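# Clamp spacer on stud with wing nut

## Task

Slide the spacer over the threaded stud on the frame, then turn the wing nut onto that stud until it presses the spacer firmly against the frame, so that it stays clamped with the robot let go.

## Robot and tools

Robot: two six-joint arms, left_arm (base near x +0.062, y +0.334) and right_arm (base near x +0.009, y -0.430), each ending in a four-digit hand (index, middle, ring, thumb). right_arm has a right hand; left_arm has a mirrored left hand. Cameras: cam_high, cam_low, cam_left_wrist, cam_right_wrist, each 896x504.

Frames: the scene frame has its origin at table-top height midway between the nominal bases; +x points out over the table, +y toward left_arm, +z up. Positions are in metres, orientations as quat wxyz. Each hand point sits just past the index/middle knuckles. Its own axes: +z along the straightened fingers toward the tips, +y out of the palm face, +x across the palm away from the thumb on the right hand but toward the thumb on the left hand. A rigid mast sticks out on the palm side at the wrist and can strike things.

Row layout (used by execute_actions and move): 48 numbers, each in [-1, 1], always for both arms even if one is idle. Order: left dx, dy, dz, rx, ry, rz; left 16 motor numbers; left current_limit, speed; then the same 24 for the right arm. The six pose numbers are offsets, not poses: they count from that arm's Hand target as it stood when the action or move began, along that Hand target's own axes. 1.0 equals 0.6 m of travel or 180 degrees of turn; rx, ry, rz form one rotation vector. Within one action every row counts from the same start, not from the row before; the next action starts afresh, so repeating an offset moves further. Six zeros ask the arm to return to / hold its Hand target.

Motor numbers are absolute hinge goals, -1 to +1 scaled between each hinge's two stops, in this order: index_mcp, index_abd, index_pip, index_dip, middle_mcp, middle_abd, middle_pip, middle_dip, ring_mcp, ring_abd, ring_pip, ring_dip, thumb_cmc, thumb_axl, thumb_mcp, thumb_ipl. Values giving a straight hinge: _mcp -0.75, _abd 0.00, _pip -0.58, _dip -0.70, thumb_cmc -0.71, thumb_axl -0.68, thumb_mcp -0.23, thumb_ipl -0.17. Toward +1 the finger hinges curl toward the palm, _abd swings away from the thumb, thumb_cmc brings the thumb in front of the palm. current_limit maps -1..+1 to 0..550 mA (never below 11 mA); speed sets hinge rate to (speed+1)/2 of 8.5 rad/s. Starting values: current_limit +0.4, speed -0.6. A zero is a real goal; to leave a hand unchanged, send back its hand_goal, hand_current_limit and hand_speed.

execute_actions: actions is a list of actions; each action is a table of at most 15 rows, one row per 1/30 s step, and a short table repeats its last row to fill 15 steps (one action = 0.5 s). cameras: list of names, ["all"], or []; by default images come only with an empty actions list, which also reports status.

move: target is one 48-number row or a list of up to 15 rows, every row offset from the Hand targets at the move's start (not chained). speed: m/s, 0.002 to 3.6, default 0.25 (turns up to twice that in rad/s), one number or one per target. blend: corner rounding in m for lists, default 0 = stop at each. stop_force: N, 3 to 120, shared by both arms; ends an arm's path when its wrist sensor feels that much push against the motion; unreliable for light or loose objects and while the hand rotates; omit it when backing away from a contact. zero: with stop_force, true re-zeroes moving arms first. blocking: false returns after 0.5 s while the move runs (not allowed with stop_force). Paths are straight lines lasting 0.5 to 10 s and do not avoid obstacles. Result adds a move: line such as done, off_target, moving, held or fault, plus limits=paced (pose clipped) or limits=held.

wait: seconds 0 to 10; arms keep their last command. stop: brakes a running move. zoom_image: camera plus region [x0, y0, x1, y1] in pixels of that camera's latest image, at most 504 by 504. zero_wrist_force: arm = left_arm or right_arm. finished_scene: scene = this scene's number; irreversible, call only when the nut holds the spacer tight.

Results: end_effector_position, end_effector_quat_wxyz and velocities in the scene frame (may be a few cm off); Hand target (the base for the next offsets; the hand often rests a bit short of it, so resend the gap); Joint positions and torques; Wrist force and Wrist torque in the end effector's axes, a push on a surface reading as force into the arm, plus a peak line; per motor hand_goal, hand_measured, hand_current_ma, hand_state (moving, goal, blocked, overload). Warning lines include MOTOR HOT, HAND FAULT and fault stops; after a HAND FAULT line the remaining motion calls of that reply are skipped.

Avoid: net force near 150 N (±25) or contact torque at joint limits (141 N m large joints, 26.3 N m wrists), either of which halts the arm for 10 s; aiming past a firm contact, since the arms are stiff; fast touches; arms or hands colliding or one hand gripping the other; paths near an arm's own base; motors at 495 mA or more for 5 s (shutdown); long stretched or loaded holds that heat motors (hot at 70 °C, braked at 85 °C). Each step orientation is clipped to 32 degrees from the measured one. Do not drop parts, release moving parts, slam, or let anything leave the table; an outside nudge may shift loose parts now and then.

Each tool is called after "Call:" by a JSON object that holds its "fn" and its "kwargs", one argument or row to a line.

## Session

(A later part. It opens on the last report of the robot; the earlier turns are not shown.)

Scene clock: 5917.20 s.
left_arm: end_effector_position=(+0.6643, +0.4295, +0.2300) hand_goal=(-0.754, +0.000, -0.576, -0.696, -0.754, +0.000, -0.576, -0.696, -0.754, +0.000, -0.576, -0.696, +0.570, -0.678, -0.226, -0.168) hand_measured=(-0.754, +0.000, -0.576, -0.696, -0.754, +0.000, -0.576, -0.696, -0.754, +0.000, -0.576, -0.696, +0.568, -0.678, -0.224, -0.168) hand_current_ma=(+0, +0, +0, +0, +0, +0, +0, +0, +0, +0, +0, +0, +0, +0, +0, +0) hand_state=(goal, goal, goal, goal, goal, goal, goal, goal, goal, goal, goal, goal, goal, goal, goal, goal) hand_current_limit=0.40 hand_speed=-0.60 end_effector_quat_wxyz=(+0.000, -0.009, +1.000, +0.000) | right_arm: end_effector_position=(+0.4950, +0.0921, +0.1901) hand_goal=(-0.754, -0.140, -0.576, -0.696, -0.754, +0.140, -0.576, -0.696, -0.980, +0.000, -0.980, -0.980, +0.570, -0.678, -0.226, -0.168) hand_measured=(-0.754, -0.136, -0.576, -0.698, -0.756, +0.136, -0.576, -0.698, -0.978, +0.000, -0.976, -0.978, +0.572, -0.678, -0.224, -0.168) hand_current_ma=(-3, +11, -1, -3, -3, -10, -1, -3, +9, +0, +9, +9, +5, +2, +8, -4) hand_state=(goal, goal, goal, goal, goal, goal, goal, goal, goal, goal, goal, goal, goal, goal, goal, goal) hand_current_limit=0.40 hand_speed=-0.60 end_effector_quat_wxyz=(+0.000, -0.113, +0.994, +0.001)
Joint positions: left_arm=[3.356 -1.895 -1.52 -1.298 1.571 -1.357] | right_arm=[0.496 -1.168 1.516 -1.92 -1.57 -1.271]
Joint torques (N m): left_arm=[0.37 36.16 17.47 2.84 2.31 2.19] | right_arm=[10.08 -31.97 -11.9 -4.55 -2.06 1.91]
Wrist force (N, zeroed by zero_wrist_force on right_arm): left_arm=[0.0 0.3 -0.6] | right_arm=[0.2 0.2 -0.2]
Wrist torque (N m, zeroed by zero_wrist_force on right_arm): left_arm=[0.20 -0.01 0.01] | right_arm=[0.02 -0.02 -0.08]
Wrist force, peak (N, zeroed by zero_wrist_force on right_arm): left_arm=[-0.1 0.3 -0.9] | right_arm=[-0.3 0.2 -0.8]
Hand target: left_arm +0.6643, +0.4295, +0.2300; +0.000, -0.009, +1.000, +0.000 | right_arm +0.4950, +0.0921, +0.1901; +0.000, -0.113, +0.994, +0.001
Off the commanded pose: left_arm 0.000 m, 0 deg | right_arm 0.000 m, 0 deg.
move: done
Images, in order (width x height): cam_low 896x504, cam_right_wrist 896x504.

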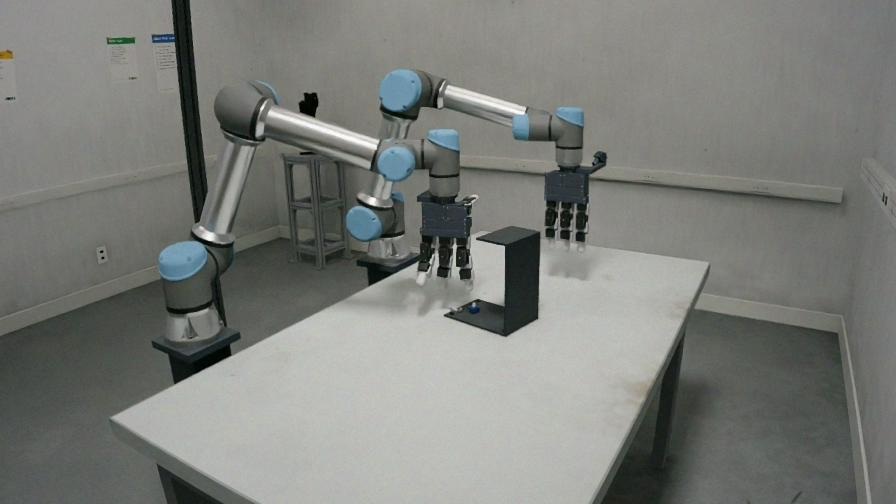

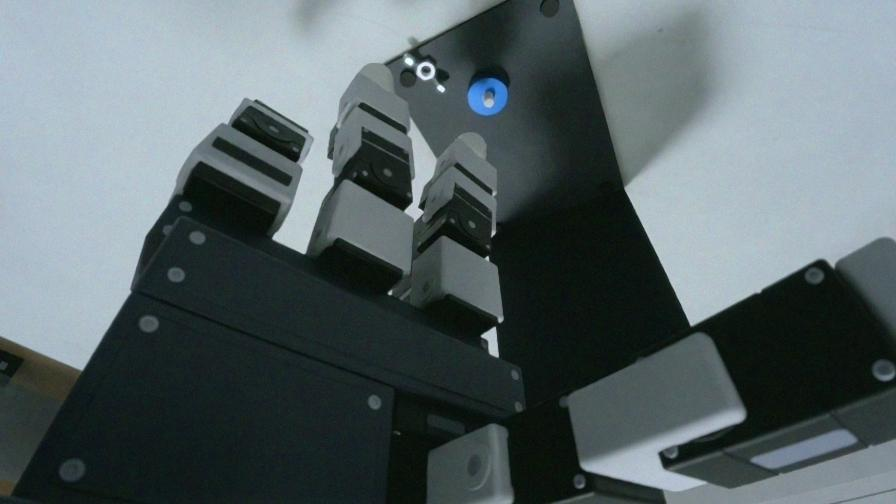

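Call:
{"fn": "move", "kwargs": {
  "target": [0,0,0,0,0,0,-0.754,0,-0.576,-0.696,-0.754,0,-0.576,-0.696,-0.754,0,-0.576,-0.696,0.571,-0.678,-0.226,-0.168,0.4,-0.6, 0.1065,-0.0408,0.0418,0,0,-0.2833, -0.754,0.06,-0.576,-0.696,-0.754,-0.06,-0.576,-0.696,-0.98,0,-0.98,-0.98,0.571,-0.678,-0.226,-0.168,0.4,-0.8],
  "speed": 0.12,
  "cameras": ["cam_right_wrist"]
}}

Call:
{"fn": "zoom_image", "kwargs": {
  "camera": "cam_right_wrist",
  "region": [370, 40, 490, 140]
}}

Scene clock: 5990.57 s.
left_arm: end_effector_position=(+0.6643, +0.4295, +0.2300) hand_goal=(-0.754, +0.000, -0.576, -0.696, -0.754, +0.000, -0.576, -0.696, -0.754, +0.000, -0.576, -0.696, +0.570, -0.678, -0.226, -0.168) hand_measured=(-0.754, +0.000, -0.576, -0.696, -0.754, +0.000, -0.576, -0.696, -0.754, +0.000, -0.576, -0.696, +0.568, -0.678, -0.224, -0.168) hand_current_ma=(+0, +0, +0, +0, +0, +0, +0, +0, +0, +0, +0, +0, +0, +0, +0, +0) hand_state=(goal, goal, goal, goal, goal, goal, goal, goal, goal, goal, goal, goal, goal, goal, goal, goal) hand_current_limit=0.40 hand_speed=-0.60 end_effector_quat_wxyz=(+0.000, -0.009, +1.000, +0.000) | right_arm: end_effector_position=(+0.4382, +0.0540, +0.1649) hand_goal=(-0.754, +0.060, -0.576, -0.696, -0.754, -0.060, -0.576, -0.696, -0.980, +0.000, -0.980, -0.980, +0.570, -0.678, -0.226, -0.168) hand_measured=(-0.754, +0.056, -0.576, -0.698, -0.756, -0.056, -0.576, -0.698, -0.978, +0.000, -0.976, -0.978, +0.572, -0.678, -0.224, -0.168) hand_current_ma=(-3, -9, -1, -3, -3, +9, -1, -3, +9, +0, +9, +9, +5, +2, +8, -4) hand_state=(goal, goal, goal, goal, goal, goal, goal, goal, goal, goal, goal, goal, goal, goal, goal, goal) hand_current_limit=0.40 hand_speed=-0.80 end_effector_quat_wxyz=(+0.000, -0.529, +0.848, +0.001)
Joint positions: left_arm=[3.356 -1.895 -1.52 -1.298 1.571 -1.357] | right_arm=[0.475 -1.137 1.539 -1.974 -1.57 -2.181]
Joint torques (N m): left_arm=[2.04 36.38 17.35 2.89 2.35 2.22] | right_arm=[10.01 -32.5 -10.97 -4.5 2.42 -2.14]
Wrist force (N, zeroed by zero_wrist_force on right_arm): left_arm=[-0.1 0.1 -0.5] | right_arm=[0.1 0.0 -0.4]
Wrist torque (N m, zeroed by zero_wrist_force on right_arm): left_arm=[0.16 0.00 0.01] | right_arm=[0.03 0.01 0.03]
Wrist force, peak (N, zeroed by zero_wrist_force on right_arm): left_arm=[-0.1 0.3 -0.7] | right_arm=[0.4 0.0 -0.8]
Hand target: left_arm +0.6643, +0.4295, +0.2300; +0.000, -0.009, +1.000, +0.000 | right_arm +0.4382, +0.0540, +0.1649; +0.000, -0.529, +0.848, +0.001
Off the commanded pose: left_arm 0.000 m, 0 deg | right_arm 0.000 m, 0 deg.
move: done
Images, in order (width x height): cam_right_wrist 896x504.

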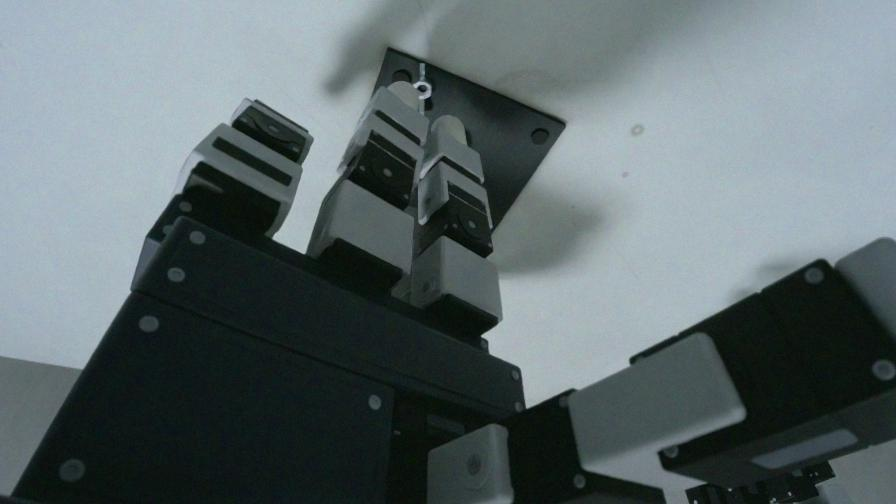

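Scaled by 4.200.

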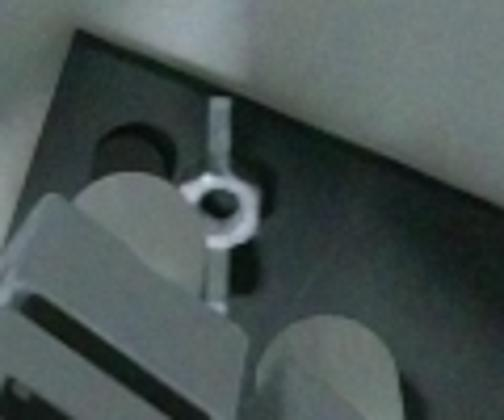

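Call:
{"fn": "move", "kwargs": {
  "target": [
    [0,0,0,0,0,0,-0.754,0,-0.576,-0.696,-0.754,0,-0.576,-0.696,-0.754,0,-0.576,-0.696,0.571,-0.678,-0.226,-0.168,0.4,-0.6, 0.007,-0.0013,0,0,0,0, -0.754,0.06,-0.576,-0.696,-0.754,-0.06,-0.576,-0.696,-0.98,0,-0.98,-0.98,0.571,-0.678,-0.226,-0.168,0.4,-0.8],
    [0,0,0,0,0,0,-0.754,0,-0.576,-0.696,-0.754,0,-0.576,-0.696,-0.754,0,-0.576,-0.696,0.571,-0.678,-0.226,-0.168,0.4,-0.6, 0.007,-0.0013,0.0333,0,0,0, -0.754,0.06,-0.576,-0.696,-0.754,-0.06,-0.576,-0.696,-0.98,0,-0.98,-0.98,0.571,-0.678,-0.226,-0.168,0.4,-0.8]
  ],
  "speed": 0.03,
  "cameras": ["cam_right_wrist","cam_low"]
}}

Call:
{"fn": "zoom_image", "kwargs": {
  "camera": "cam_right_wrist",
  "region": [370, 60, 490, 150]
}}

Call:
{"fn": "zoom_image", "kwargs": {
  "camera": "cam_low",
  "region": [430, 280, 490, 330]
}}

Scene clock: 6012.13 s.
left_arm: end_effector_position=(+0.6643, +0.4295, +0.2300) hand_goal=(-0.754, +0.000, -0.576, -0.696, -0.754, +0.000, -0.576, -0.696, -0.754, +0.000, -0.576, -0.696, +0.570, -0.678, -0.226, -0.168) hand_measured=(-0.754, +0.000, -0.576, -0.696, -0.754, +0.000, -0.576, -0.696, -0.754, +0.000, -0.576, -0.696, +0.568, -0.678, -0.224, -0.168) hand_current_ma=(+0, +0, +0, +0, +0, +0, +0, +0, +0, +0, +0, +0, +0, +0, +0, +0) hand_state=(goal, goal, goal, goal, goal, goal, goal, goal, goal, goal, goal, goal, goal, goal, goal, goal) hand_current_limit=0.40 hand_speed=-0.60 end_effector_quat_wxyz=(+0.000, -0.009, +1.000, +0.000) | right_arm: end_effector_position=(+0.4371, +0.0499, +0.1451) hand_goal=(-0.754, +0.060, -0.576, -0.696, -0.754, -0.060, -0.576, -0.696, -0.980, +0.000, -0.980, -0.980, +0.570, -0.678, -0.226, -0.168) hand_measured=(-0.754, +0.056, -0.576, -0.698, -0.756, -0.056, -0.576, -0.698, -0.978, +0.000, -0.976, -0.978, +0.572, -0.678, -0.224, -0.168) hand_current_ma=(-3, -9, -1, -3, -3, +8, -1, -3, +9, +0, +9, +9, +5, +2, +8, -4) hand_state=(goal, goal, goal, goal, goal, goal, goal, goal, goal, goal, goal, goal, goal, goal, goal, goal) hand_current_limit=0.40 hand_speed=-0.80 end_effector_quat_wxyz=(+0.000, -0.529, +0.848, +0.001)
Joint positions: left_arm=[3.356 -1.895 -1.52 -1.298 1.571 -1.357] | right_arm=[0.471 -1.125 1.577 -2.024 -1.57 -2.186]
Joint torques (N m): left_arm=[1.62 35.99 17.33 2.87 2.29 2.26] | right_arm=[-10.11 -33.25 -11.25 -4.33 1.32 -1.61]
Wrist force (N, zeroed by zero_wrist_force on right_arm): left_arm=[0.0 0.3 -0.4] | right_arm=[-0.2 0.1 -0.4]
Wrist torque (N m, zeroed by zero_wrist_force on right_arm): left_arm=[0.17 0.00 0.01] | right_arm=[0.03 0.03 0.01]
Wrist force, peak (N, zeroed by zero_wrist_force on right_arm): left_arm=[-0.1 0.3 -0.8] | right_arm=[0.4 0.4 -0.7]
Hand target: left_arm +0.6643, +0.4295, +0.2300; +0.000, -0.009, +1.000, +0.000 | right_arm +0.4371, +0.0499, +0.1450; +0.000, -0.529, +0.848, +0.001
Off the commanded pose: left_arm 0.000 m, 0 deg | right_arm 0.000 m, 0 deg.
move: done
Images, in order (width x height): cam_low 896x504, cam_right_wrist 896x504.

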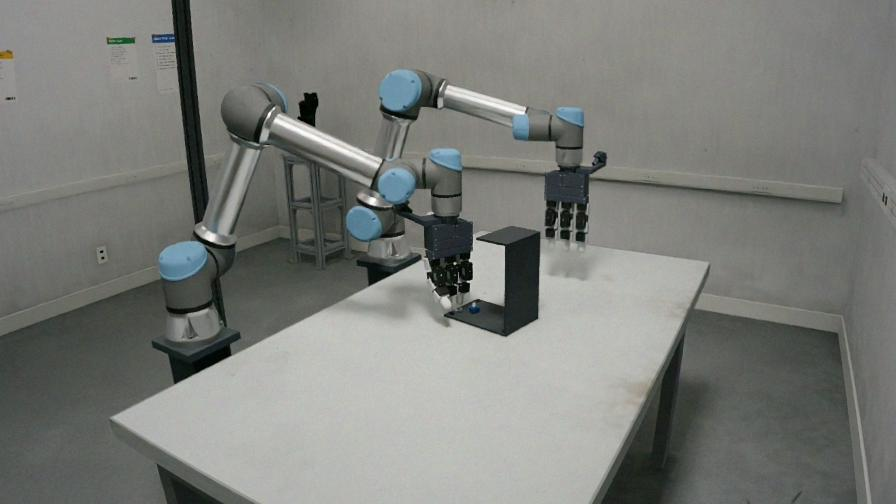

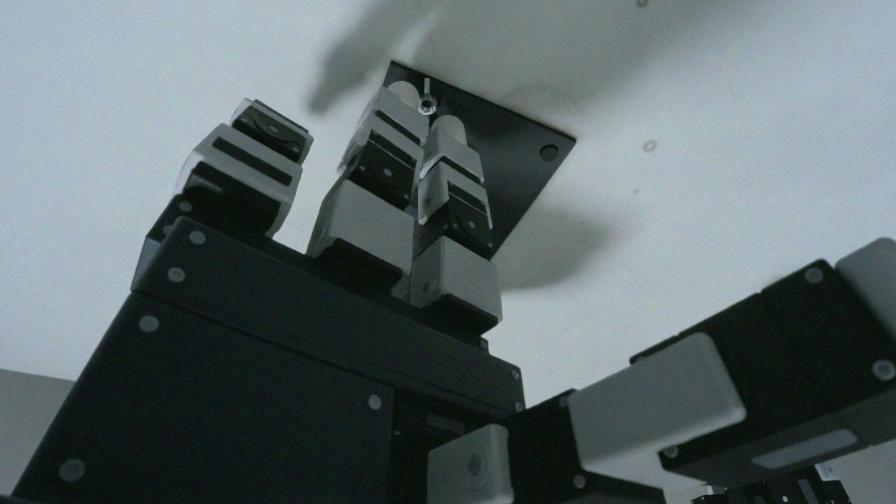

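Scaled by 4.200.

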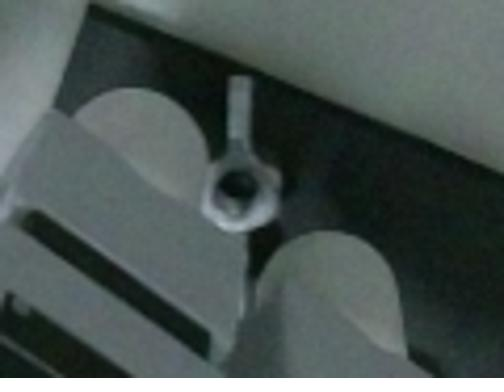

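Scaled by 8.400.

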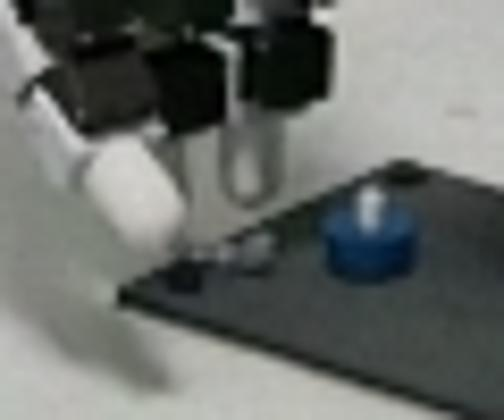

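Call:
{"fn": "move", "kwargs": {
  "target": [0,0,0,0,0,0,-0.754,0,-0.576,-0.696,-0.754,0,-0.576,-0.696,-0.754,0,-0.576,-0.696,0.571,-0.678,-0.226,-0.168,0.4,-0.6, -0.0008,-0.0008,0.0225,0,0,0, -0.754,0.06,-0.576,-0.696,-0.754,-0.06,-0.576,-0.696,-0.98,0,-0.98,-0.98,0.571,-0.678,-0.226,-0.168,0.4,-0.8],
  "speed": 0.015,
  "stop_force": 3,
  "cameras": ["cam_right_wrist","cam_low"]
}}

Call:
{"fn": "zoom_image", "kwargs": {
  "camera": "cam_right_wrist",
  "region": [370, 60, 490, 150]
}}

Call:
{"fn": "zoom_image", "kwargs": {
  "camera": "cam_low",
  "region": [430, 280, 490, 330]
}}

Scene clock: 6024.93 s.
left_arm: end_effector_position=(+0.6643, +0.4295, +0.2300) hand_goal=(-0.754, +0.000, -0.576, -0.696, -0.754, +0.000, -0.576, -0.696, -0.754, +0.000, -0.576, -0.696, +0.570, -0.678, -0.226, -0.168) hand_measured=(-0.754, +0.000, -0.576, -0.696, -0.754, +0.000, -0.576, -0.696, -0.754, +0.000, -0.576, -0.696, +0.568, -0.678, -0.224, -0.168) hand_current_ma=(+0, +0, +0, +0, +0, +0, +0, +0, +0, +0, +0, +0, +0, +0, +0, +0) hand_state=(goal, goal, goal, goal, goal, goal, goal, goal, goal, goal, goal, goal, goal, goal, goal, goal) hand_current_limit=0.40 hand_speed=-0.60 end_effector_quat_wxyz=(+0.000, -0.009, +1.000, +0.000) | right_arm: end_effector_position=(+0.4377, +0.0501, +0.1315) hand_goal=(-0.754, +0.060, -0.576, -0.696, -0.754, -0.060, -0.576, -0.696, -0.980, +0.000, -0.980, -0.980, +0.570, -0.678, -0.226, -0.168) hand_measured=(-0.754, +0.056, -0.576, -0.698, -0.756, -0.056, -0.576, -0.698, -0.978, +0.000, -0.976, -0.978, +0.572, -0.678, -0.224, -0.168) hand_current_ma=(-3, -9, -1, -3, -3, +8, -1, -3, +9, +0, +9, +9, +5, +2, +8, -4) hand_state=(goal, goal, goal, goal, goal, goal, goal, goal, goal, goal, goal, goal, goal, goal, goal, goal) hand_current_limit=0.40 hand_speed=-0.80 end_effector_quat_wxyz=(+0.000, -0.529, +0.848, +0.001)
Joint positions: left_arm=[3.356 -1.895 -1.52 -1.298 1.571 -1.357] | right_arm=[0.471 -1.109 1.592 -2.054 -1.57 -2.187]
Joint torques (N m): left_arm=[2.2 36.27 17.2 2.84 2.36 2.27] | right_arm=[-11.39 -32.87 -10.3 -4.5 2.32 -2.1]
Wrist force (N, zeroed by zero_wrist_force on right_arm): left_arm=[-0.2 0.1 -0.5] | right_arm=[-0.1 -0.1 -1.0]
Wrist torque (N m, zeroed by zero_wrist_force on right_arm): left_arm=[0.17 0.01 0.00] | right_arm=[0.05 0.03 0.01]
Wrist force, peak (N, zeroed by zero_wrist_force on right_arm): left_arm=[0.0 0.0 -0.9] | right_arm=[-0.1 -0.1 -1.0]
Hand target: left_arm +0.6643, +0.4295, +0.2300; +0.000, -0.009, +1.000, +0.000 | right_arm +0.4377, +0.0501, +0.1315; +0.000, -0.529, +0.848, +0.001
Off the commanded pose: left_arm 0.000 m, 0 deg | right_arm 0.000 m, 0 deg.
move: done
Images, in order (width x height): cam_low 896x504, cam_right_wrist 896x504.

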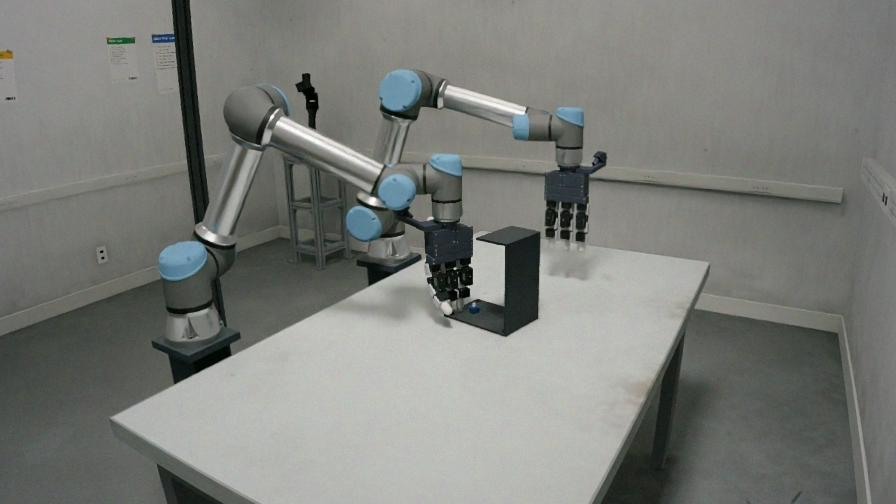

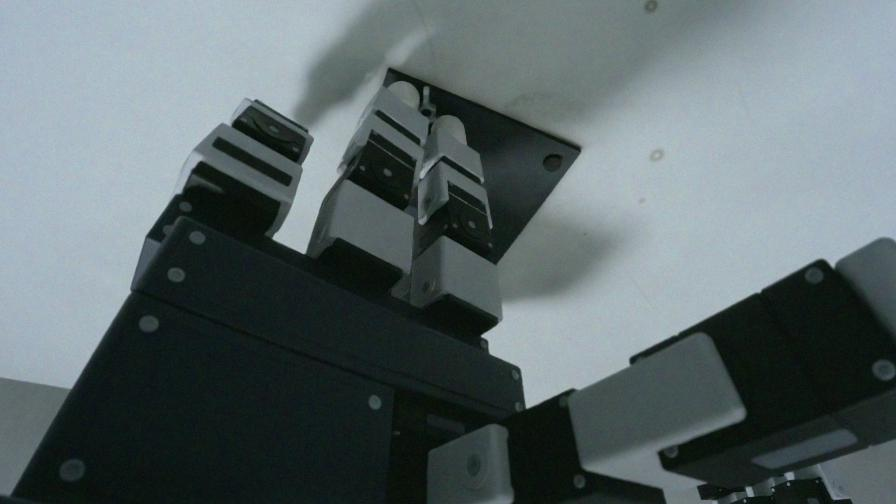

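Scaled by 4.200.

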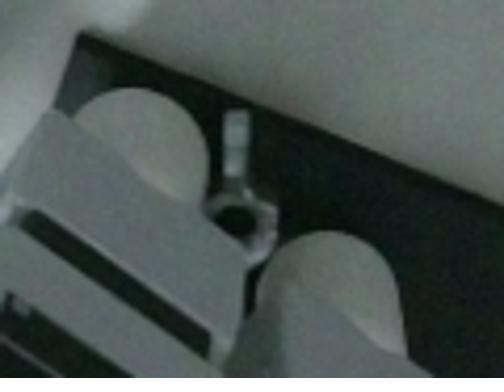

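Scaled by 8.400.

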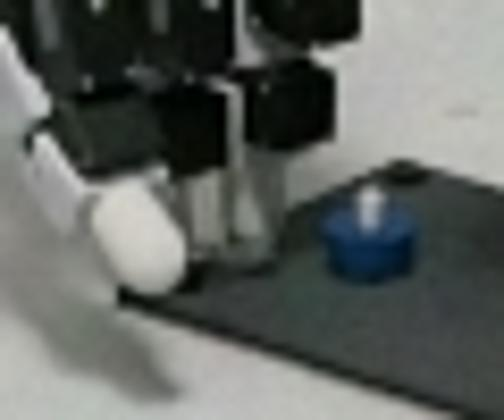

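Call:
{"fn": "execute_actions", "kwargs": {
  "actions": [],
  "cameras": ["cam_right_wrist","cam_low"]
}}

Scene clock: 6064.50 s.
left_arm: end_effector_position=(+0.6643, +0.4295, +0.2300) hand_goal=(-0.754, +0.000, -0.576, -0.696, -0.754, +0.000, -0.576, -0.696, -0.754, +0.000, -0.576, -0.696, +0.570, -0.678, -0.226, -0.168) hand_measured=(-0.754, +0.000, -0.576, -0.696, -0.754, +0.000, -0.576, -0.696, -0.754, +0.000, -0.576, -0.696, +0.568, -0.678, -0.224, -0.168) hand_current_ma=(+0, +0, +0, +0, +0, +0, +0, +0, +0, +0, +0, +0, +0, +0, +0, +0) hand_state=(goal, goal, goal, goal, goal, goal, goal, goal, goal, goal, goal, goal, goal, goal, goal, goal) hand_current_limit=0.40 hand_speed=-0.60 end_effector_quat_wxyz=(+0.000, -0.009, +1.000, +0.000) | right_arm: end_effector_position=(+0.4377, +0.0501, +0.1315) hand_goal=(-0.754, +0.060, -0.576, -0.696, -0.754, -0.060, -0.576, -0.696, -0.980, +0.000, -0.980, -0.980, +0.570, -0.678, -0.226, -0.168) hand_measured=(-0.754, +0.056, -0.576, -0.698, -0.756, -0.056, -0.576, -0.698, -0.978, +0.000, -0.976, -0.978, +0.572, -0.678, -0.224, -0.168) hand_current_ma=(-3, -9, -1, -3, -3, +8, -1, -3, +9, +0, +9, +9, +5, +2, +8, -4) hand_state=(goal, goal, goal, goal, goal, goal, goal, goal, goal, goal, goal, goal, goal, goal, goal, goal) hand_current_limit=0.40 hand_speed=-0.80 end_effector_quat_wxyz=(+0.000, -0.529, +0.848, +0.001)
Joint positions: left_arm=[3.356 -1.895 -1.52 -1.298 1.571 -1.357] | right_arm=[0.471 -1.109 1.592 -2.054 -1.57 -2.187]
Joint velocities: within noise
Joint torques (N m): left_arm=[1.48 36.58 16.96 2.88 2.36 2.28] | right_arm=[-11.15 -32.99 -10.09 -4.42 2.44 -2.14]
Wrist force (N, zeroed by zero_wrist_force on right_arm): left_arm=[-0.1 0.3 -0.6] | right_arm=[0.0 0.1 -0.5]
Wrist torque (N m, zeroed by zero_wrist_force on right_arm): left_arm=[0.20 0.00 0.00] | right_arm=[0.04 0.01 0.03]
Wrist force, peak (N, zeroed by zero_wrist_force on right_arm): left_arm=[0.0 0.3 -0.8] | right_arm=[0.0 0.0 -1.0]
Hand target: left_arm +0.6643, +0.4295, +0.2300; +0.000, -0.009, +1.000, +0.000 | right_arm +0.4377, +0.0501, +0.1315; +0.000, -0.529, +0.848, +0.001
Off the commanded pose: left_arm 0.000 m, 0 deg | right_arm 0.000 m, 0 deg.
Images, in order (width x height): cam_low 896x504, cam_right_wrist 896x504.

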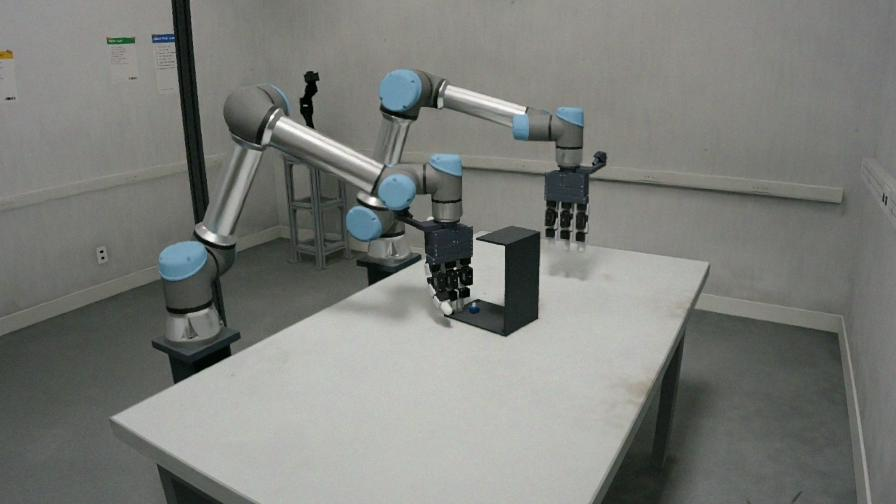

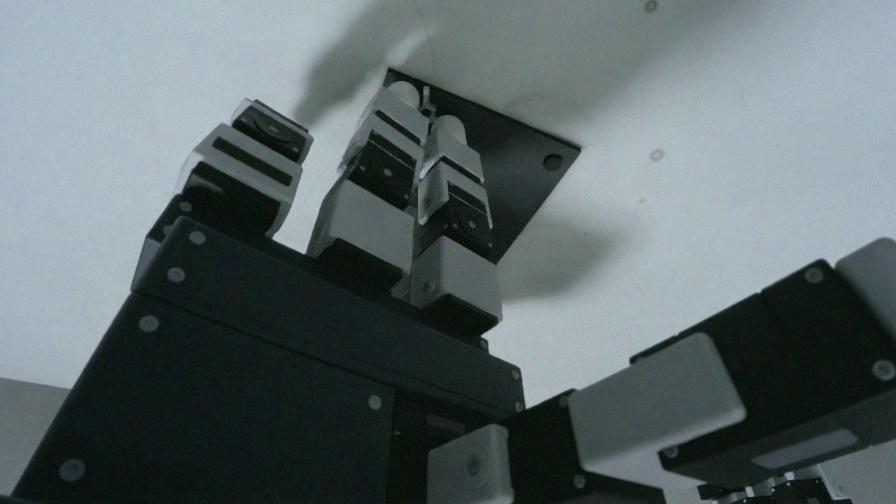

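Call:
{"fn": "zoom_image", "kwargs": {
  "camera": "cam_right_wrist",
  "region": [370, 60, 490, 150]
}}

Call:
{"fn": "zoom_image", "kwargs": {
  "camera": "cam_low",
  "region": [430, 270, 520, 340]
}}

Scaled by 4.200.

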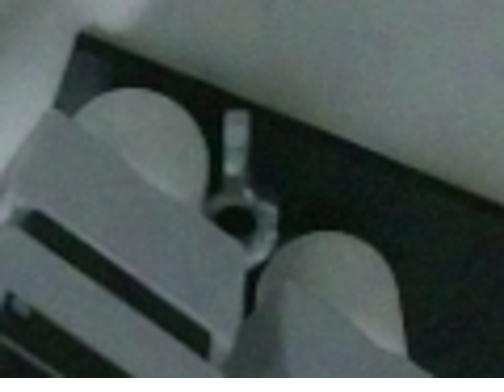

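Scaled by 5.600.

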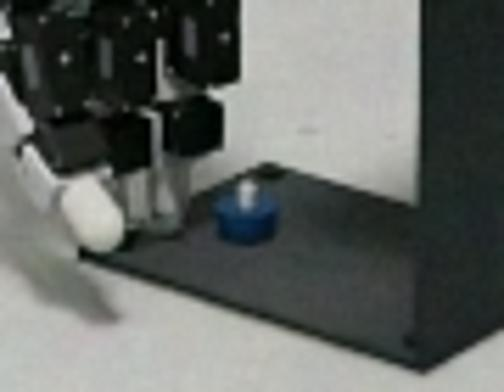

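Call:
{"fn": "move", "kwargs": {
  "target": [
    [0,0,0,0,0,0,-0.754,0,-0.576,-0.696,-0.754,0,-0.576,-0.696,-0.754,0,-0.576,-0.696,0.571,-0.678,-0.226,-0.168,0.4,-0.6, 0,0,-0.075,0,0,0, -0.754,0.06,-0.576,-0.696,-0.754,-0.06,-0.576,-0.696,-0.98,0,-0.98,-0.98,0.571,-0.678,-0.226,-0.168,0.4,-0.8],
    [0,0,0,0,0,0,-0.754,0,-0.576,-0.696,-0.754,0,-0.576,-0.696,-0.754,0,-0.576,-0.696,0.571,-0.678,-0.226,-0.168,0.4,-0.6, -0.09878,-0.04821,-0.075,0,0,0.2833, -0.754,-0.08,-0.576,-0.696,-0.754,0.08,-0.576,-0.696,-0.98,0,-0.98,-0.98,0.571,-0.678,-0.226,-0.168,0.4,-0.8]
  ],
  "speed": 0.1,
  "blend": 0.0,
  "cameras": ["cam_right_wrist"]
}}

Call:
{"fn": "zoom_image", "kwargs": {
  "camera": "cam_right_wrist",
  "region": [370, 60, 490, 150]
}}

Scene clock: 6111.23 s.
left_arm: end_effector_position=(+0.6643, +0.4295, +0.2300) hand_goal=(-0.754, +0.000, -0.576, -0.696, -0.754, +0.000, -0.576, -0.696, -0.754, +0.000, -0.576, -0.696, +0.570, -0.678, -0.226, -0.168) hand_measured=(-0.754, +0.000, -0.576, -0.696, -0.754, +0.000, -0.576, -0.696, -0.754, +0.000, -0.576, -0.696, +0.568, -0.678, -0.224, -0.168) hand_current_ma=(+0, +0, +0, +0, +0, +0, +0, +0, +0, +0, +0, +0, +0, +0, +0, +0) hand_state=(goal, goal, goal, goal, goal, goal, goal, goal, goal, goal, goal, goal, goal, goal, goal, goal) hand_current_limit=0.40 hand_speed=-0.60 end_effector_quat_wxyz=(+0.000, -0.009, +1.000, +0.000) | right_arm: end_effector_position=(+0.4897, +0.0906, +0.1765) hand_goal=(-0.754, -0.080, -0.576, -0.696, -0.754, +0.080, -0.576, -0.696, -0.980, +0.000, -0.980, -0.980, +0.570, -0.678, -0.226, -0.168) hand_measured=(-0.754, -0.076, -0.576, -0.698, -0.754, +0.076, -0.576, -0.698, -0.976, +0.000, -0.976, -0.978, +0.572, -0.678, -0.224, -0.168) hand_current_ma=(-3, +9, -1, -3, -3, -9, -1, -3, +10, +0, +9, +9, +5, +2, +9, -4) hand_state=(goal, goal, goal, goal, goal, goal, goal, goal, goal, goal, goal, goal, goal, goal, goal, goal) hand_current_limit=0.40 hand_speed=-0.80 end_effector_quat_wxyz=(+0.000, -0.113, +0.994, +0.001)
Joint positions: left_arm=[3.356 -1.895 -1.52 -1.298 1.571 -1.357] | right_arm=[0.498 -1.167 1.553 -1.957 -1.57 -1.269]
Joint torques (N m): left_arm=[2.11 36.28 16.88 2.96 2.41 2.18] | right_arm=[10.38 -32.1 -32.6 -0.41 -1.57 2.01]
Wrist force (N, zeroed by zero_wrist_force on right_arm): left_arm=[0.0 0.0 -0.7] | right_arm=[0.2 -0.1 -0.4]
Wrist torque (N m, zeroed by zero_wrist_force on right_arm): left_arm=[0.17 -0.01 0.02] | right_arm=[0.01 -0.01 -0.08]
Wrist force, peak (N, zeroed by zero_wrist_force on right_arm): left_arm=[-0.2 0.2 -0.8] | right_arm=[0.0 0.0 -1.1]
Hand target: left_arm +0.6643, +0.4295, +0.2300; +0.000, -0.009, +1.000, +0.000 | right_arm +0.4897, +0.0906, +0.1765; +0.000, -0.113, +0.994, +0.001
Off the commanded pose: left_arm 0.000 m, 0 deg | right_arm 0.000 m, 0 deg.
move: done
Images, in order (width x height): cam_right_wrist 896x504.

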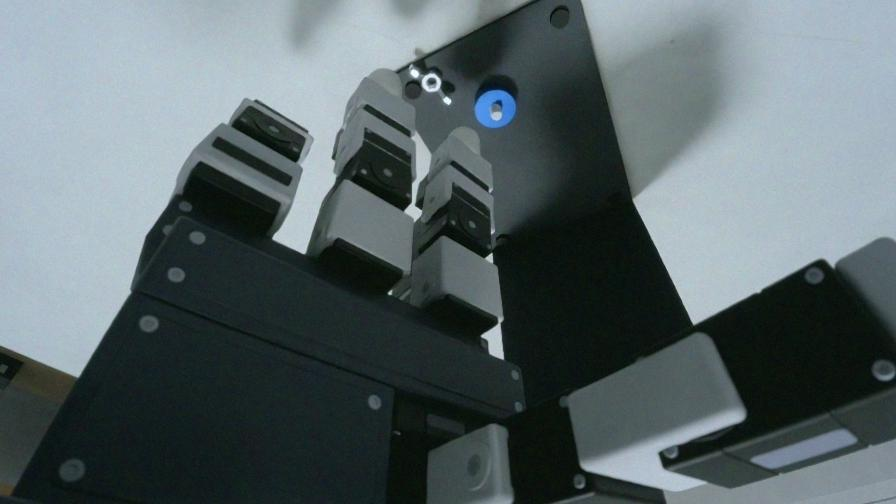

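Scaled by 4.200.

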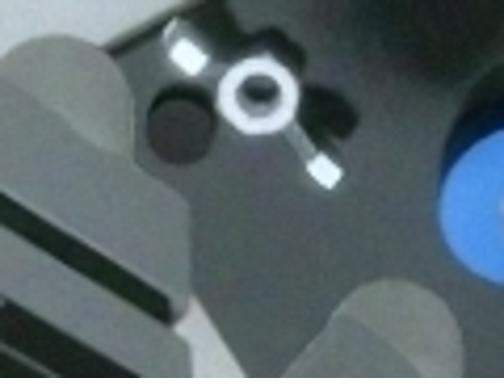

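Call:
{"fn": "move", "kwargs": {
  "target": [0,0,0,0,0,0,-0.754,0,-0.576,-0.696,-0.754,0,-0.576,-0.696,-0.754,0,-0.576,-0.696,0.571,-0.678,-0.226,-0.168,0.4,-0.6, -0.00864,0.00433,0.0442,0,0,0.01667, -0.754,-0.06,-0.576,-0.696,-0.754,0.06,-0.576,-0.696,-0.98,0,-0.98,-0.98,0.571,-0.678,-0.226,-0.168,0.4,-0.8],
  "speed": 0.08,
  "cameras": ["cam_right_wrist"]
}}

Call:
{"fn": "zoom_image", "kwargs": {
  "camera": "cam_right_wrist",
  "region": [370, 60, 490, 150]
}}

Scene clock: 6125.10 s.
left_arm: end_effector_position=(+0.6643, +0.4295, +0.2300) hand_goal=(-0.754, +0.000, -0.576, -0.696, -0.754, +0.000, -0.576, -0.696, -0.754, +0.000, -0.576, -0.696, +0.570, -0.678, -0.226, -0.168) hand_measured=(-0.754, +0.000, -0.576, -0.696, -0.754, +0.000, -0.576, -0.696, -0.754, +0.000, -0.576, -0.696, +0.568, -0.678, -0.224, -0.168) hand_current_ma=(+0, +0, +0, +0, +0, +0, +0, +0, +0, +0, +0, +0, +0, +0, +0, +0) hand_state=(goal, goal, goal, goal, goal, goal, goal, goal, goal, goal, goal, goal, goal, goal, goal, goal) hand_current_limit=0.40 hand_speed=-0.60 end_effector_quat_wxyz=(+0.000, -0.009, +1.000, +0.000) | right_arm: end_effector_position=(+0.4942, +0.0943, +0.1501) hand_goal=(-0.754, -0.060, -0.576, -0.696, -0.754, +0.060, -0.576, -0.696, -0.980, +0.000, -0.980, -0.980, +0.570, -0.678, -0.226, -0.168) hand_measured=(-0.754, -0.062, -0.576, -0.698, -0.754, +0.062, -0.576, -0.698, -0.976, +0.000, -0.976, -0.978, +0.572, -0.678, -0.224, -0.168) hand_current_ma=(-3, -6, -1, -3, -3, +6, -1, -3, +10, +0, +9, +9, +5, +2, +9, -4) hand_state=(goal, goal, goal, goal, goal, goal, goal, goal, goal, goal, goal, goal, goal, goal, goal, goal) hand_current_limit=0.40 hand_speed=-0.80 end_effector_quat_wxyz=(+0.000, -0.087, +0.996, +0.001)
Joint positions: left_arm=[3.356 -1.895 -1.52 -1.298 1.571 -1.357] | right_arm=[0.504 -1.137 1.581 -2.016 -1.57 -1.211]
Joint torques (N m): left_arm=[2.17 36.68 17.57 2.97 2.31 2.26] | right_arm=[10.24 -32.66 -10.58 -4.62 -1.38 1.98]
Wrist force (N, zeroed by zero_wrist_force on right_arm): left_arm=[-0.2 0.2 -0.7] | right_arm=[0.0 0.2 -0.8]
Wrist torque (N m, zeroed by zero_wrist_force on right_arm): left_arm=[0.19 0.01 0.00] | right_arm=[0.07 0.02 -0.09]
Wrist force, peak (N, zeroed by zero_wrist_force on right_arm): left_arm=[0.0 0.3 -0.8] | right_arm=[0.4 -0.2 -0.8]
Hand target: left_arm +0.6643, +0.4295, +0.2300; +0.000, -0.009, +1.000, +0.000 | right_arm +0.4942, +0.0943, +0.1500; +0.000, -0.087, +0.996, +0.001
Off the commanded pose: left_arm 0.000 m, 0 deg | right_arm 0.000 m, 0 deg.
move: done
Images, in order (width x height): cam_right_wrist 896x504.

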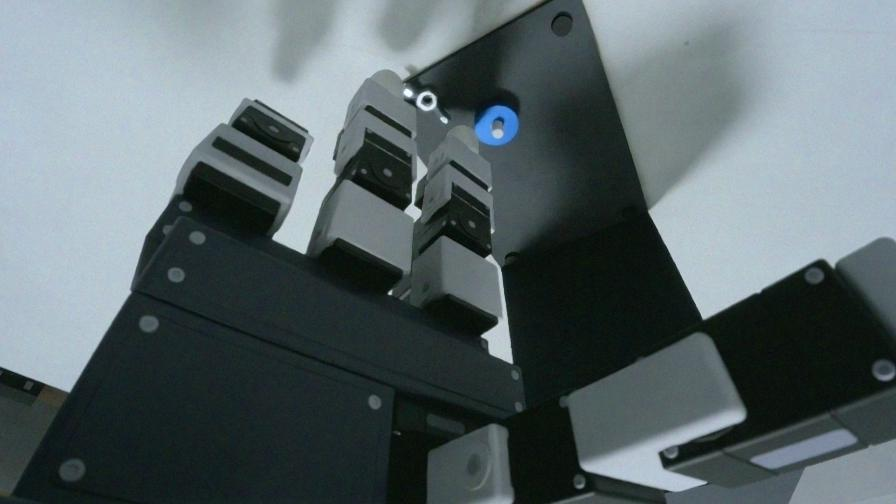

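Scaled by 4.200.

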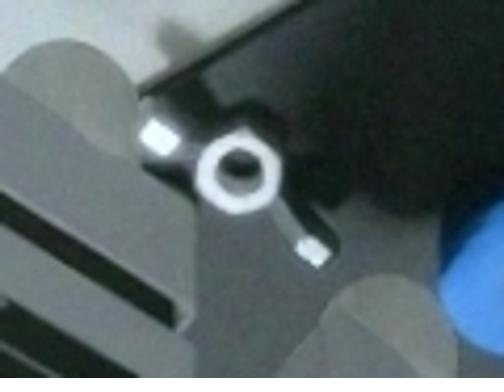

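Call:
{"fn": "move", "kwargs": {
  "target": [0,0,0,0,0,0,-0.754,0,-0.576,-0.696,-0.754,0,-0.576,-0.696,-0.754,0,-0.576,-0.696,0.571,-0.678,-0.226,-0.168,0.4,-0.6, -0.0003,-0.0008,0.0267,0,0,0, -0.754,-0.06,-0.576,-0.696,-0.754,0.06,-0.576,-0.696,-0.98,0,-0.98,-0.98,0.571,-0.678,-0.226,-0.168,0.4,-0.8],
  "speed": 0.04,
  "cameras": ["cam_right_wrist"]
}}

Call:
{"fn": "zoom_image", "kwargs": {
  "camera": "cam_right_wrist",
  "region": [370, 60, 490, 150]
}}

Scene clock: 6132.23 s.
left_arm: end_effector_position=(+0.6643, +0.4295, +0.2300) hand_goal=(-0.754, +0.000, -0.576, -0.696, -0.754, +0.000, -0.576, -0.696, -0.754, +0.000, -0.576, -0.696, +0.570, -0.678, -0.226, -0.168) hand_measured=(-0.754, +0.000, -0.576, -0.696, -0.754, +0.000, -0.576, -0.696, -0.754, +0.000, -0.576, -0.696, +0.568, -0.678, -0.224, -0.168) hand_current_ma=(+0, +0, +0, +0, +0, +0, +0, +0, +0, +0, +0, +0, +0, +0, +0, +0) hand_state=(goal, goal, goal, goal, goal, goal, goal, goal, goal, goal, goal, goal, goal, goal, goal, goal) hand_current_limit=0.40 hand_speed=-0.60 end_effector_quat_wxyz=(+0.000, -0.009, +1.000, +0.000) | right_arm: end_effector_position=(+0.4945, +0.0939, +0.1341) hand_goal=(-0.754, -0.060, -0.576, -0.696, -0.754, +0.060, -0.576, -0.696, -0.980, +0.000, -0.980, -0.980, +0.570, -0.678, -0.226, -0.168) hand_measured=(-0.754, -0.062, -0.576, -0.698, -0.754, +0.062, -0.576, -0.698, -0.976, +0.000, -0.976, -0.978, +0.572, -0.678, -0.224, -0.168) hand_current_ma=(-3, -2, -1, -3, -3, +6, -1, -3, +10, +0, +9, +9, +5, +2, +9, -4) hand_state=(goal, goal, goal, goal, goal, goal, goal, goal, goal, goal, goal, goal, goal, goal, goal, goal) hand_current_limit=0.40 hand_speed=-0.80 end_effector_quat_wxyz=(+0.000, -0.087, +0.996, +0.001)
Joint positions: left_arm=[3.356 -1.895 -1.52 -1.298 1.571 -1.357] | right_arm=[0.503 -1.12 1.601 -2.053 -1.57 -1.212]
Joint torques (N m): left_arm=[2.74 36.01 17.03 2.88 2.28 2.22] | right_arm=[-11.11 -32.43 -9.61 -4.64 -1.2 -2.08]
Wrist force (N, zeroed by zero_wrist_force on right_arm): left_arm=[0.0 0.2 -0.6] | right_arm=[0.2 0.1 -0.8]
Wrist torque (N m, zeroed by zero_wrist_force on right_arm): left_arm=[0.19 -0.01 0.01] | right_arm=[0.10 0.02 0.03]
Wrist force, peak (N, zeroed by zero_wrist_force on right_arm): left_arm=[-0.2 0.3 -0.8] | right_arm=[0.1 0.1 -1.0]
Hand target: left_arm +0.6643, +0.4295, +0.2300; +0.000, -0.009, +1.000, +0.000 | right_arm +0.4945, +0.0939, +0.1340; +0.000, -0.087, +0.996, +0.001
Off the commanded pose: left_arm 0.000 m, 0 deg | right_arm 0.000 m, 0 deg.
move: done
Images, in order (width x height): cam_right_wrist 896x504.

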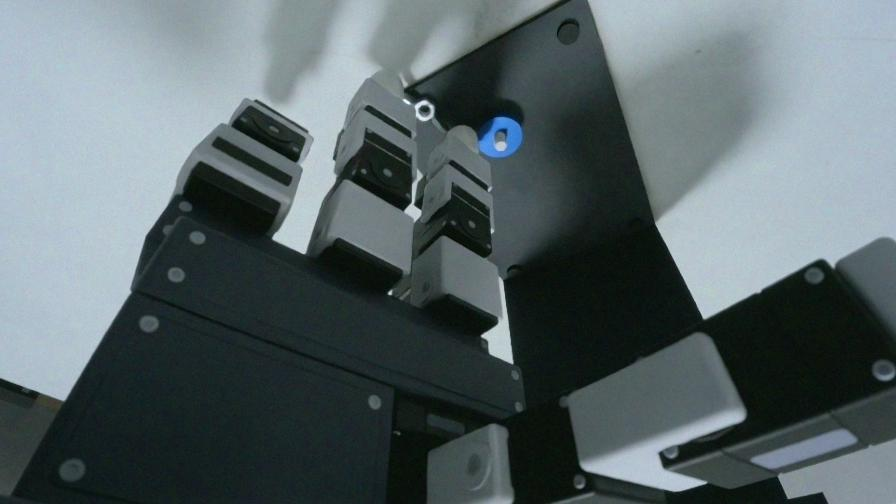

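Scaled by 4.200.

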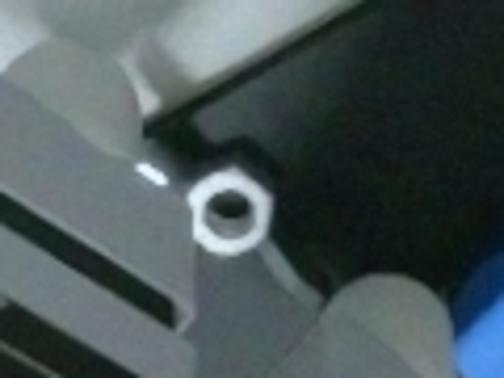

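Call:
{"fn": "move", "kwargs": {
  "target": [
    [0,0,0,0,0,0,-0.754,0,-0.576,-0.696,-0.754,0,-0.576,-0.696,-0.754,0,-0.576,-0.696,0.571,-0.678,-0.226,-0.168,0.4,-0.6, 0.0002,-0.0007,0.0070,0,0,0, -0.754,-0.06,-0.576,-0.696,-0.754,0.06,-0.576,-0.696,-0.98,0,-0.98,-0.98,0.571,-0.678,-0.226,-0.168,0.4,-0.8],
    [0,0,0,0,0,0,-0.754,0,-0.576,-0.696,-0.754,0,-0.576,-0.696,-0.754,0,-0.576,-0.696,0.571,-0.678,-0.226,-0.168,0.4,-0.6, 0.0002,-0.0007,0.0070,0,0,0, -0.754,0.1,-0.576,-0.696,-0.754,-0.1,-0.576,-0.696,-0.98,0,-0.98,-0.98,0.571,-0.678,-0.226,-0.168,-0.3,-0.97]
  ],
  "speed": 0.03,
  "cameras": ["cam_right_wrist"]
}}

Call:
{"fn": "zoom_image", "kwargs": {
  "camera": "cam_right_wrist",
  "region": [370, 60, 490, 150]
}}

Scene clock: 6143.30 s.
left_arm: end_effector_position=(+0.6643, +0.4295, +0.2300) hand_goal=(-0.754, +0.000, -0.576, -0.696, -0.754, +0.000, -0.576, -0.696, -0.754, +0.000, -0.576, -0.696, +0.570, -0.678, -0.226, -0.168) hand_measured=(-0.754, +0.000, -0.576, -0.696, -0.754, +0.000, -0.576, -0.696, -0.754, +0.000, -0.576, -0.696, +0.568, -0.678, -0.224, -0.168) hand_current_ma=(+0, +0, +0, +0, +0, +0, +0, +0, +0, +0, +0, +0, +0, +0, +0, +0) hand_state=(goal, goal, goal, goal, goal, goal, goal, goal, goal, goal, goal, goal, goal, goal, goal, goal) hand_current_limit=0.40 hand_speed=-0.60 end_effector_quat_wxyz=(+0.000, -0.009, +1.000, +0.000) | right_arm: end_effector_position=(+0.4944, +0.0934, +0.1298) hand_goal=(-0.754, +0.100, -0.576, -0.696, -0.754, -0.100, -0.576, -0.696, -0.980, +0.000, -0.980, -0.980, +0.570, -0.678, -0.226, -0.168) hand_measured=(-0.758, -0.060, -0.576, -0.698, -0.754, +0.068, -0.576, -0.698, -0.976, +0.000, -0.976, -0.978, +0.572, -0.678, -0.224, -0.168) hand_current_ma=(-10, -192, -2, -3, +1, +192, -1, -3, +10, +0, +9, +9, +5, +2, +9, -4) hand_state=(goal, moving, goal, goal, goal, blocked, goal, goal, goal, goal, goal, goal, goal, goal, goal, goal) hand_current_limit=-0.30 hand_speed=-0.97 end_effector_quat_wxyz=(+0.000, -0.087, +0.996, +0.001)
Joint positions: left_arm=[3.356 -1.895 -1.52 -1.298 1.571 -1.357] | right_arm=[0.502 -1.116 1.607 -2.063 -1.57 -1.212]
Joint torques (N m): left_arm=[1.96 36.69 17.55 2.96 2.32 2.32] | right_arm=[-11.11 -31.48 -10.03 -4.44 1.25 -2.12]
Wrist force (N, zeroed by zero_wrist_force on right_arm): left_arm=[0.0 0.2 -0.5] | right_arm=[-0.1 0.2 -1.7]
Wrist torque (N m, zeroed by zero_wrist_force on right_arm): left_arm=[0.18 -0.01 0.02] | right_arm=[0.19 0.04 0.04]
Wrist force, peak (N, zeroed by zero_wrist_force on right_arm): left_arm=[-0.1 0.1 -0.8] | right_arm=[0.7 0.1 -2.1]
Hand target: left_arm +0.6643, +0.4295, +0.2300; +0.000, -0.009, +1.000, +0.000 | right_arm +0.4944, +0.0934, +0.1298; +0.000, -0.087, +0.996, +0.001
Off the commanded pose: left_arm 0.000 m, 0 deg | right_arm 0.000 m, 0 deg.
move: done
Images, in order (width x height): cam_right_wrist 896x504.

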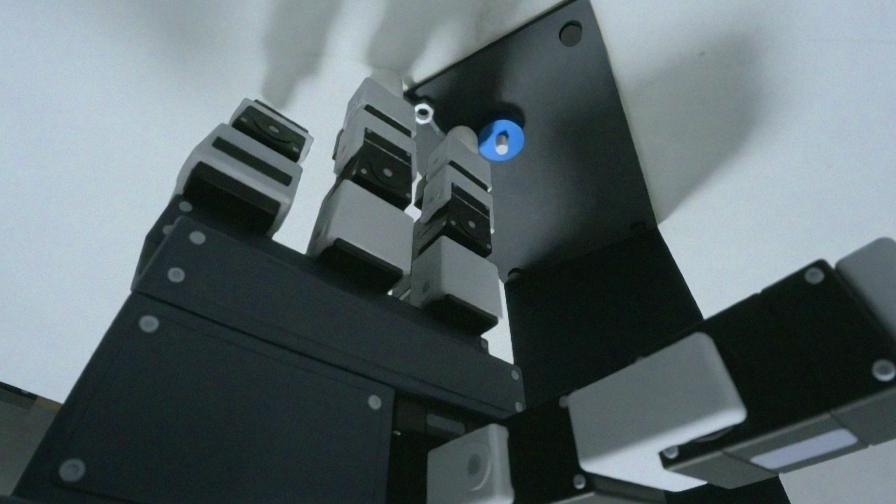

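Scaled by 4.200.

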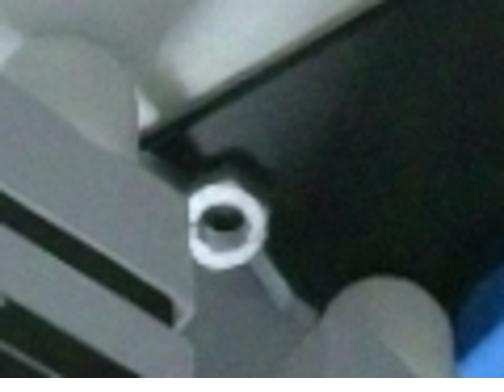

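Call:
{"fn": "move", "kwargs": {
  "target": [
    [0,0,0,0,0,0,-0.754,0,-0.576,-0.696,-0.754,0,-0.576,-0.696,-0.754,0,-0.576,-0.696,0.571,-0.678,-0.226,-0.168,0.4,-0.6, 0,0,0,0,0,0, -0.754,-0.09,-0.576,-0.696,-0.754,0.09,-0.576,-0.696,-0.98,0,-0.98,-0.98,0.571,-0.678,-0.226,-0.168,0.4,-0.95],
    [0,0,0,0,0,0,-0.754,0,-0.576,-0.696,-0.754,0,-0.576,-0.696,-0.754,0,-0.576,-0.696,0.571,-0.678,-0.226,-0.168,0.4,-0.6, 0,0,0,0,0,0, -0.754,0.1,-0.576,-0.696,-0.754,-0.1,-0.576,-0.696,-0.98,0,-0.98,-0.98,0.571,-0.678,-0.226,-0.168,-0.3,-0.97]
  ],
  "speed": 0.03,
  "cameras": ["cam_right_wrist"]
}}

Call:
{"fn": "zoom_image", "kwargs": {
  "camera": "cam_right_wrist",
  "region": [370, 60, 490, 150]
}}

Scene clock: 6159.93 s.
left_arm: end_effector_position=(+0.6643, +0.4295, +0.2300) hand_goal=(-0.754, +0.000, -0.576, -0.696, -0.754, +0.000, -0.576, -0.696, -0.754, +0.000, -0.576, -0.696, +0.570, -0.678, -0.226, -0.168) hand_measured=(-0.754, +0.000, -0.576, -0.696, -0.754, +0.000, -0.576, -0.696, -0.754, +0.000, -0.576, -0.696, +0.568, -0.678, -0.224, -0.168) hand_current_ma=(+0, +0, +0, +0, +0, +0, +0, +0, +0, +0, +0, +0, +0, +0, +0, +0) hand_state=(goal, goal, goal, goal, goal, goal, goal, goal, goal, goal, goal, goal, goal, goal, goal, goal) hand_current_limit=0.40 hand_speed=-0.60 end_effector_quat_wxyz=(+0.000, -0.009, +1.000, +0.000) | right_arm: end_effector_position=(+0.4944, +0.0934, +0.1298) hand_goal=(-0.754, +0.100, -0.576, -0.696, -0.754, -0.100, -0.576, -0.696, -0.980, +0.000, -0.980, -0.980, +0.570, -0.678, -0.226, -0.168) hand_measured=(-0.758, -0.064, -0.578, -0.698, -0.754, +0.068, -0.576, -0.698, -0.976, +0.000, -0.976, -0.978, +0.572, -0.678, -0.224, -0.168) hand_current_ma=(-14, -104, -4, -3, +1, +118, -1, -3, +10, +0, +9, +9, +5, +2, +9, -4) hand_state=(goal, moving, goal, goal, goal, moving, goal, goal, goal, goal, goal, goal, goal, goal, goal, goal) hand_current_limit=-0.30 hand_speed=-0.97 end_effector_quat_wxyz=(+0.000, -0.087, +0.996, +0.001)
Joint positions: left_arm=[3.356 -1.895 -1.52 -1.298 1.571 -1.357] | right_arm=[0.502 -1.116 1.607 -2.063 -1.57 -1.212]
Joint torques (N m): left_arm=[2.79 37.02 17.27 2.96 2.31 2.18] | right_arm=[-10.64 -34.72 -11.96 -4.4 1.33 -2.16]
Wrist force (N, zeroed by zero_wrist_force on right_arm): left_arm=[-0.1 0.2 -0.6] | right_arm=[0.3 -0.1 -0.5]
Wrist torque (N m, zeroed by zero_wrist_force on right_arm): left_arm=[0.19 0.00 0.00] | right_arm=[0.07 -0.02 0.07]
Wrist force, peak (N, zeroed by zero_wrist_force on right_arm): left_arm=[-0.1 0.4 -0.8] | right_arm=[0.0 0.0 -2.3]
Hand target: left_arm +0.6643, +0.4295, +0.2300; +0.000, -0.009, +1.000, +0.000 | right_arm +0.4944, +0.0934, +0.1298; +0.000, -0.087, +0.996, +0.001
Off the commanded pose: left_arm 0.000 m, 0 deg | right_arm 0.000 m, 0 deg.
move: done
Images, in order (width x height): cam_right_wrist 896x504.

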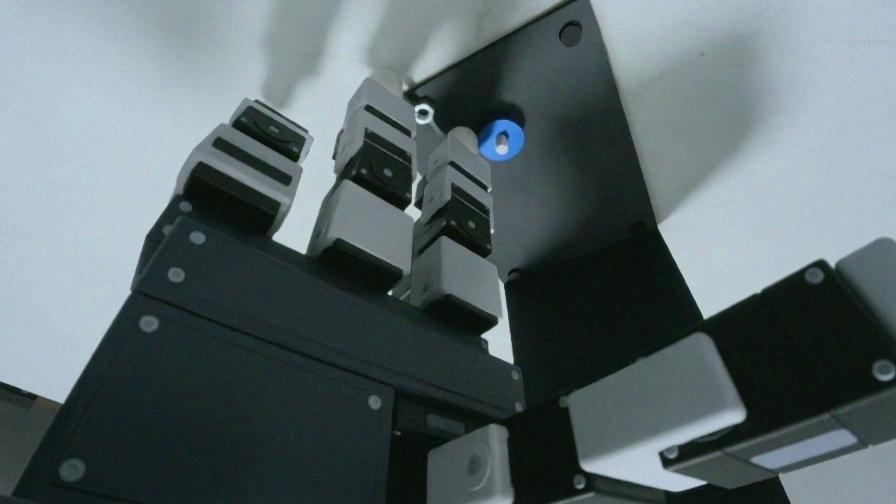

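Scaled by 4.200.

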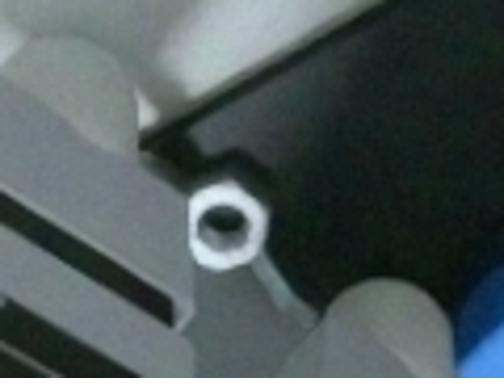

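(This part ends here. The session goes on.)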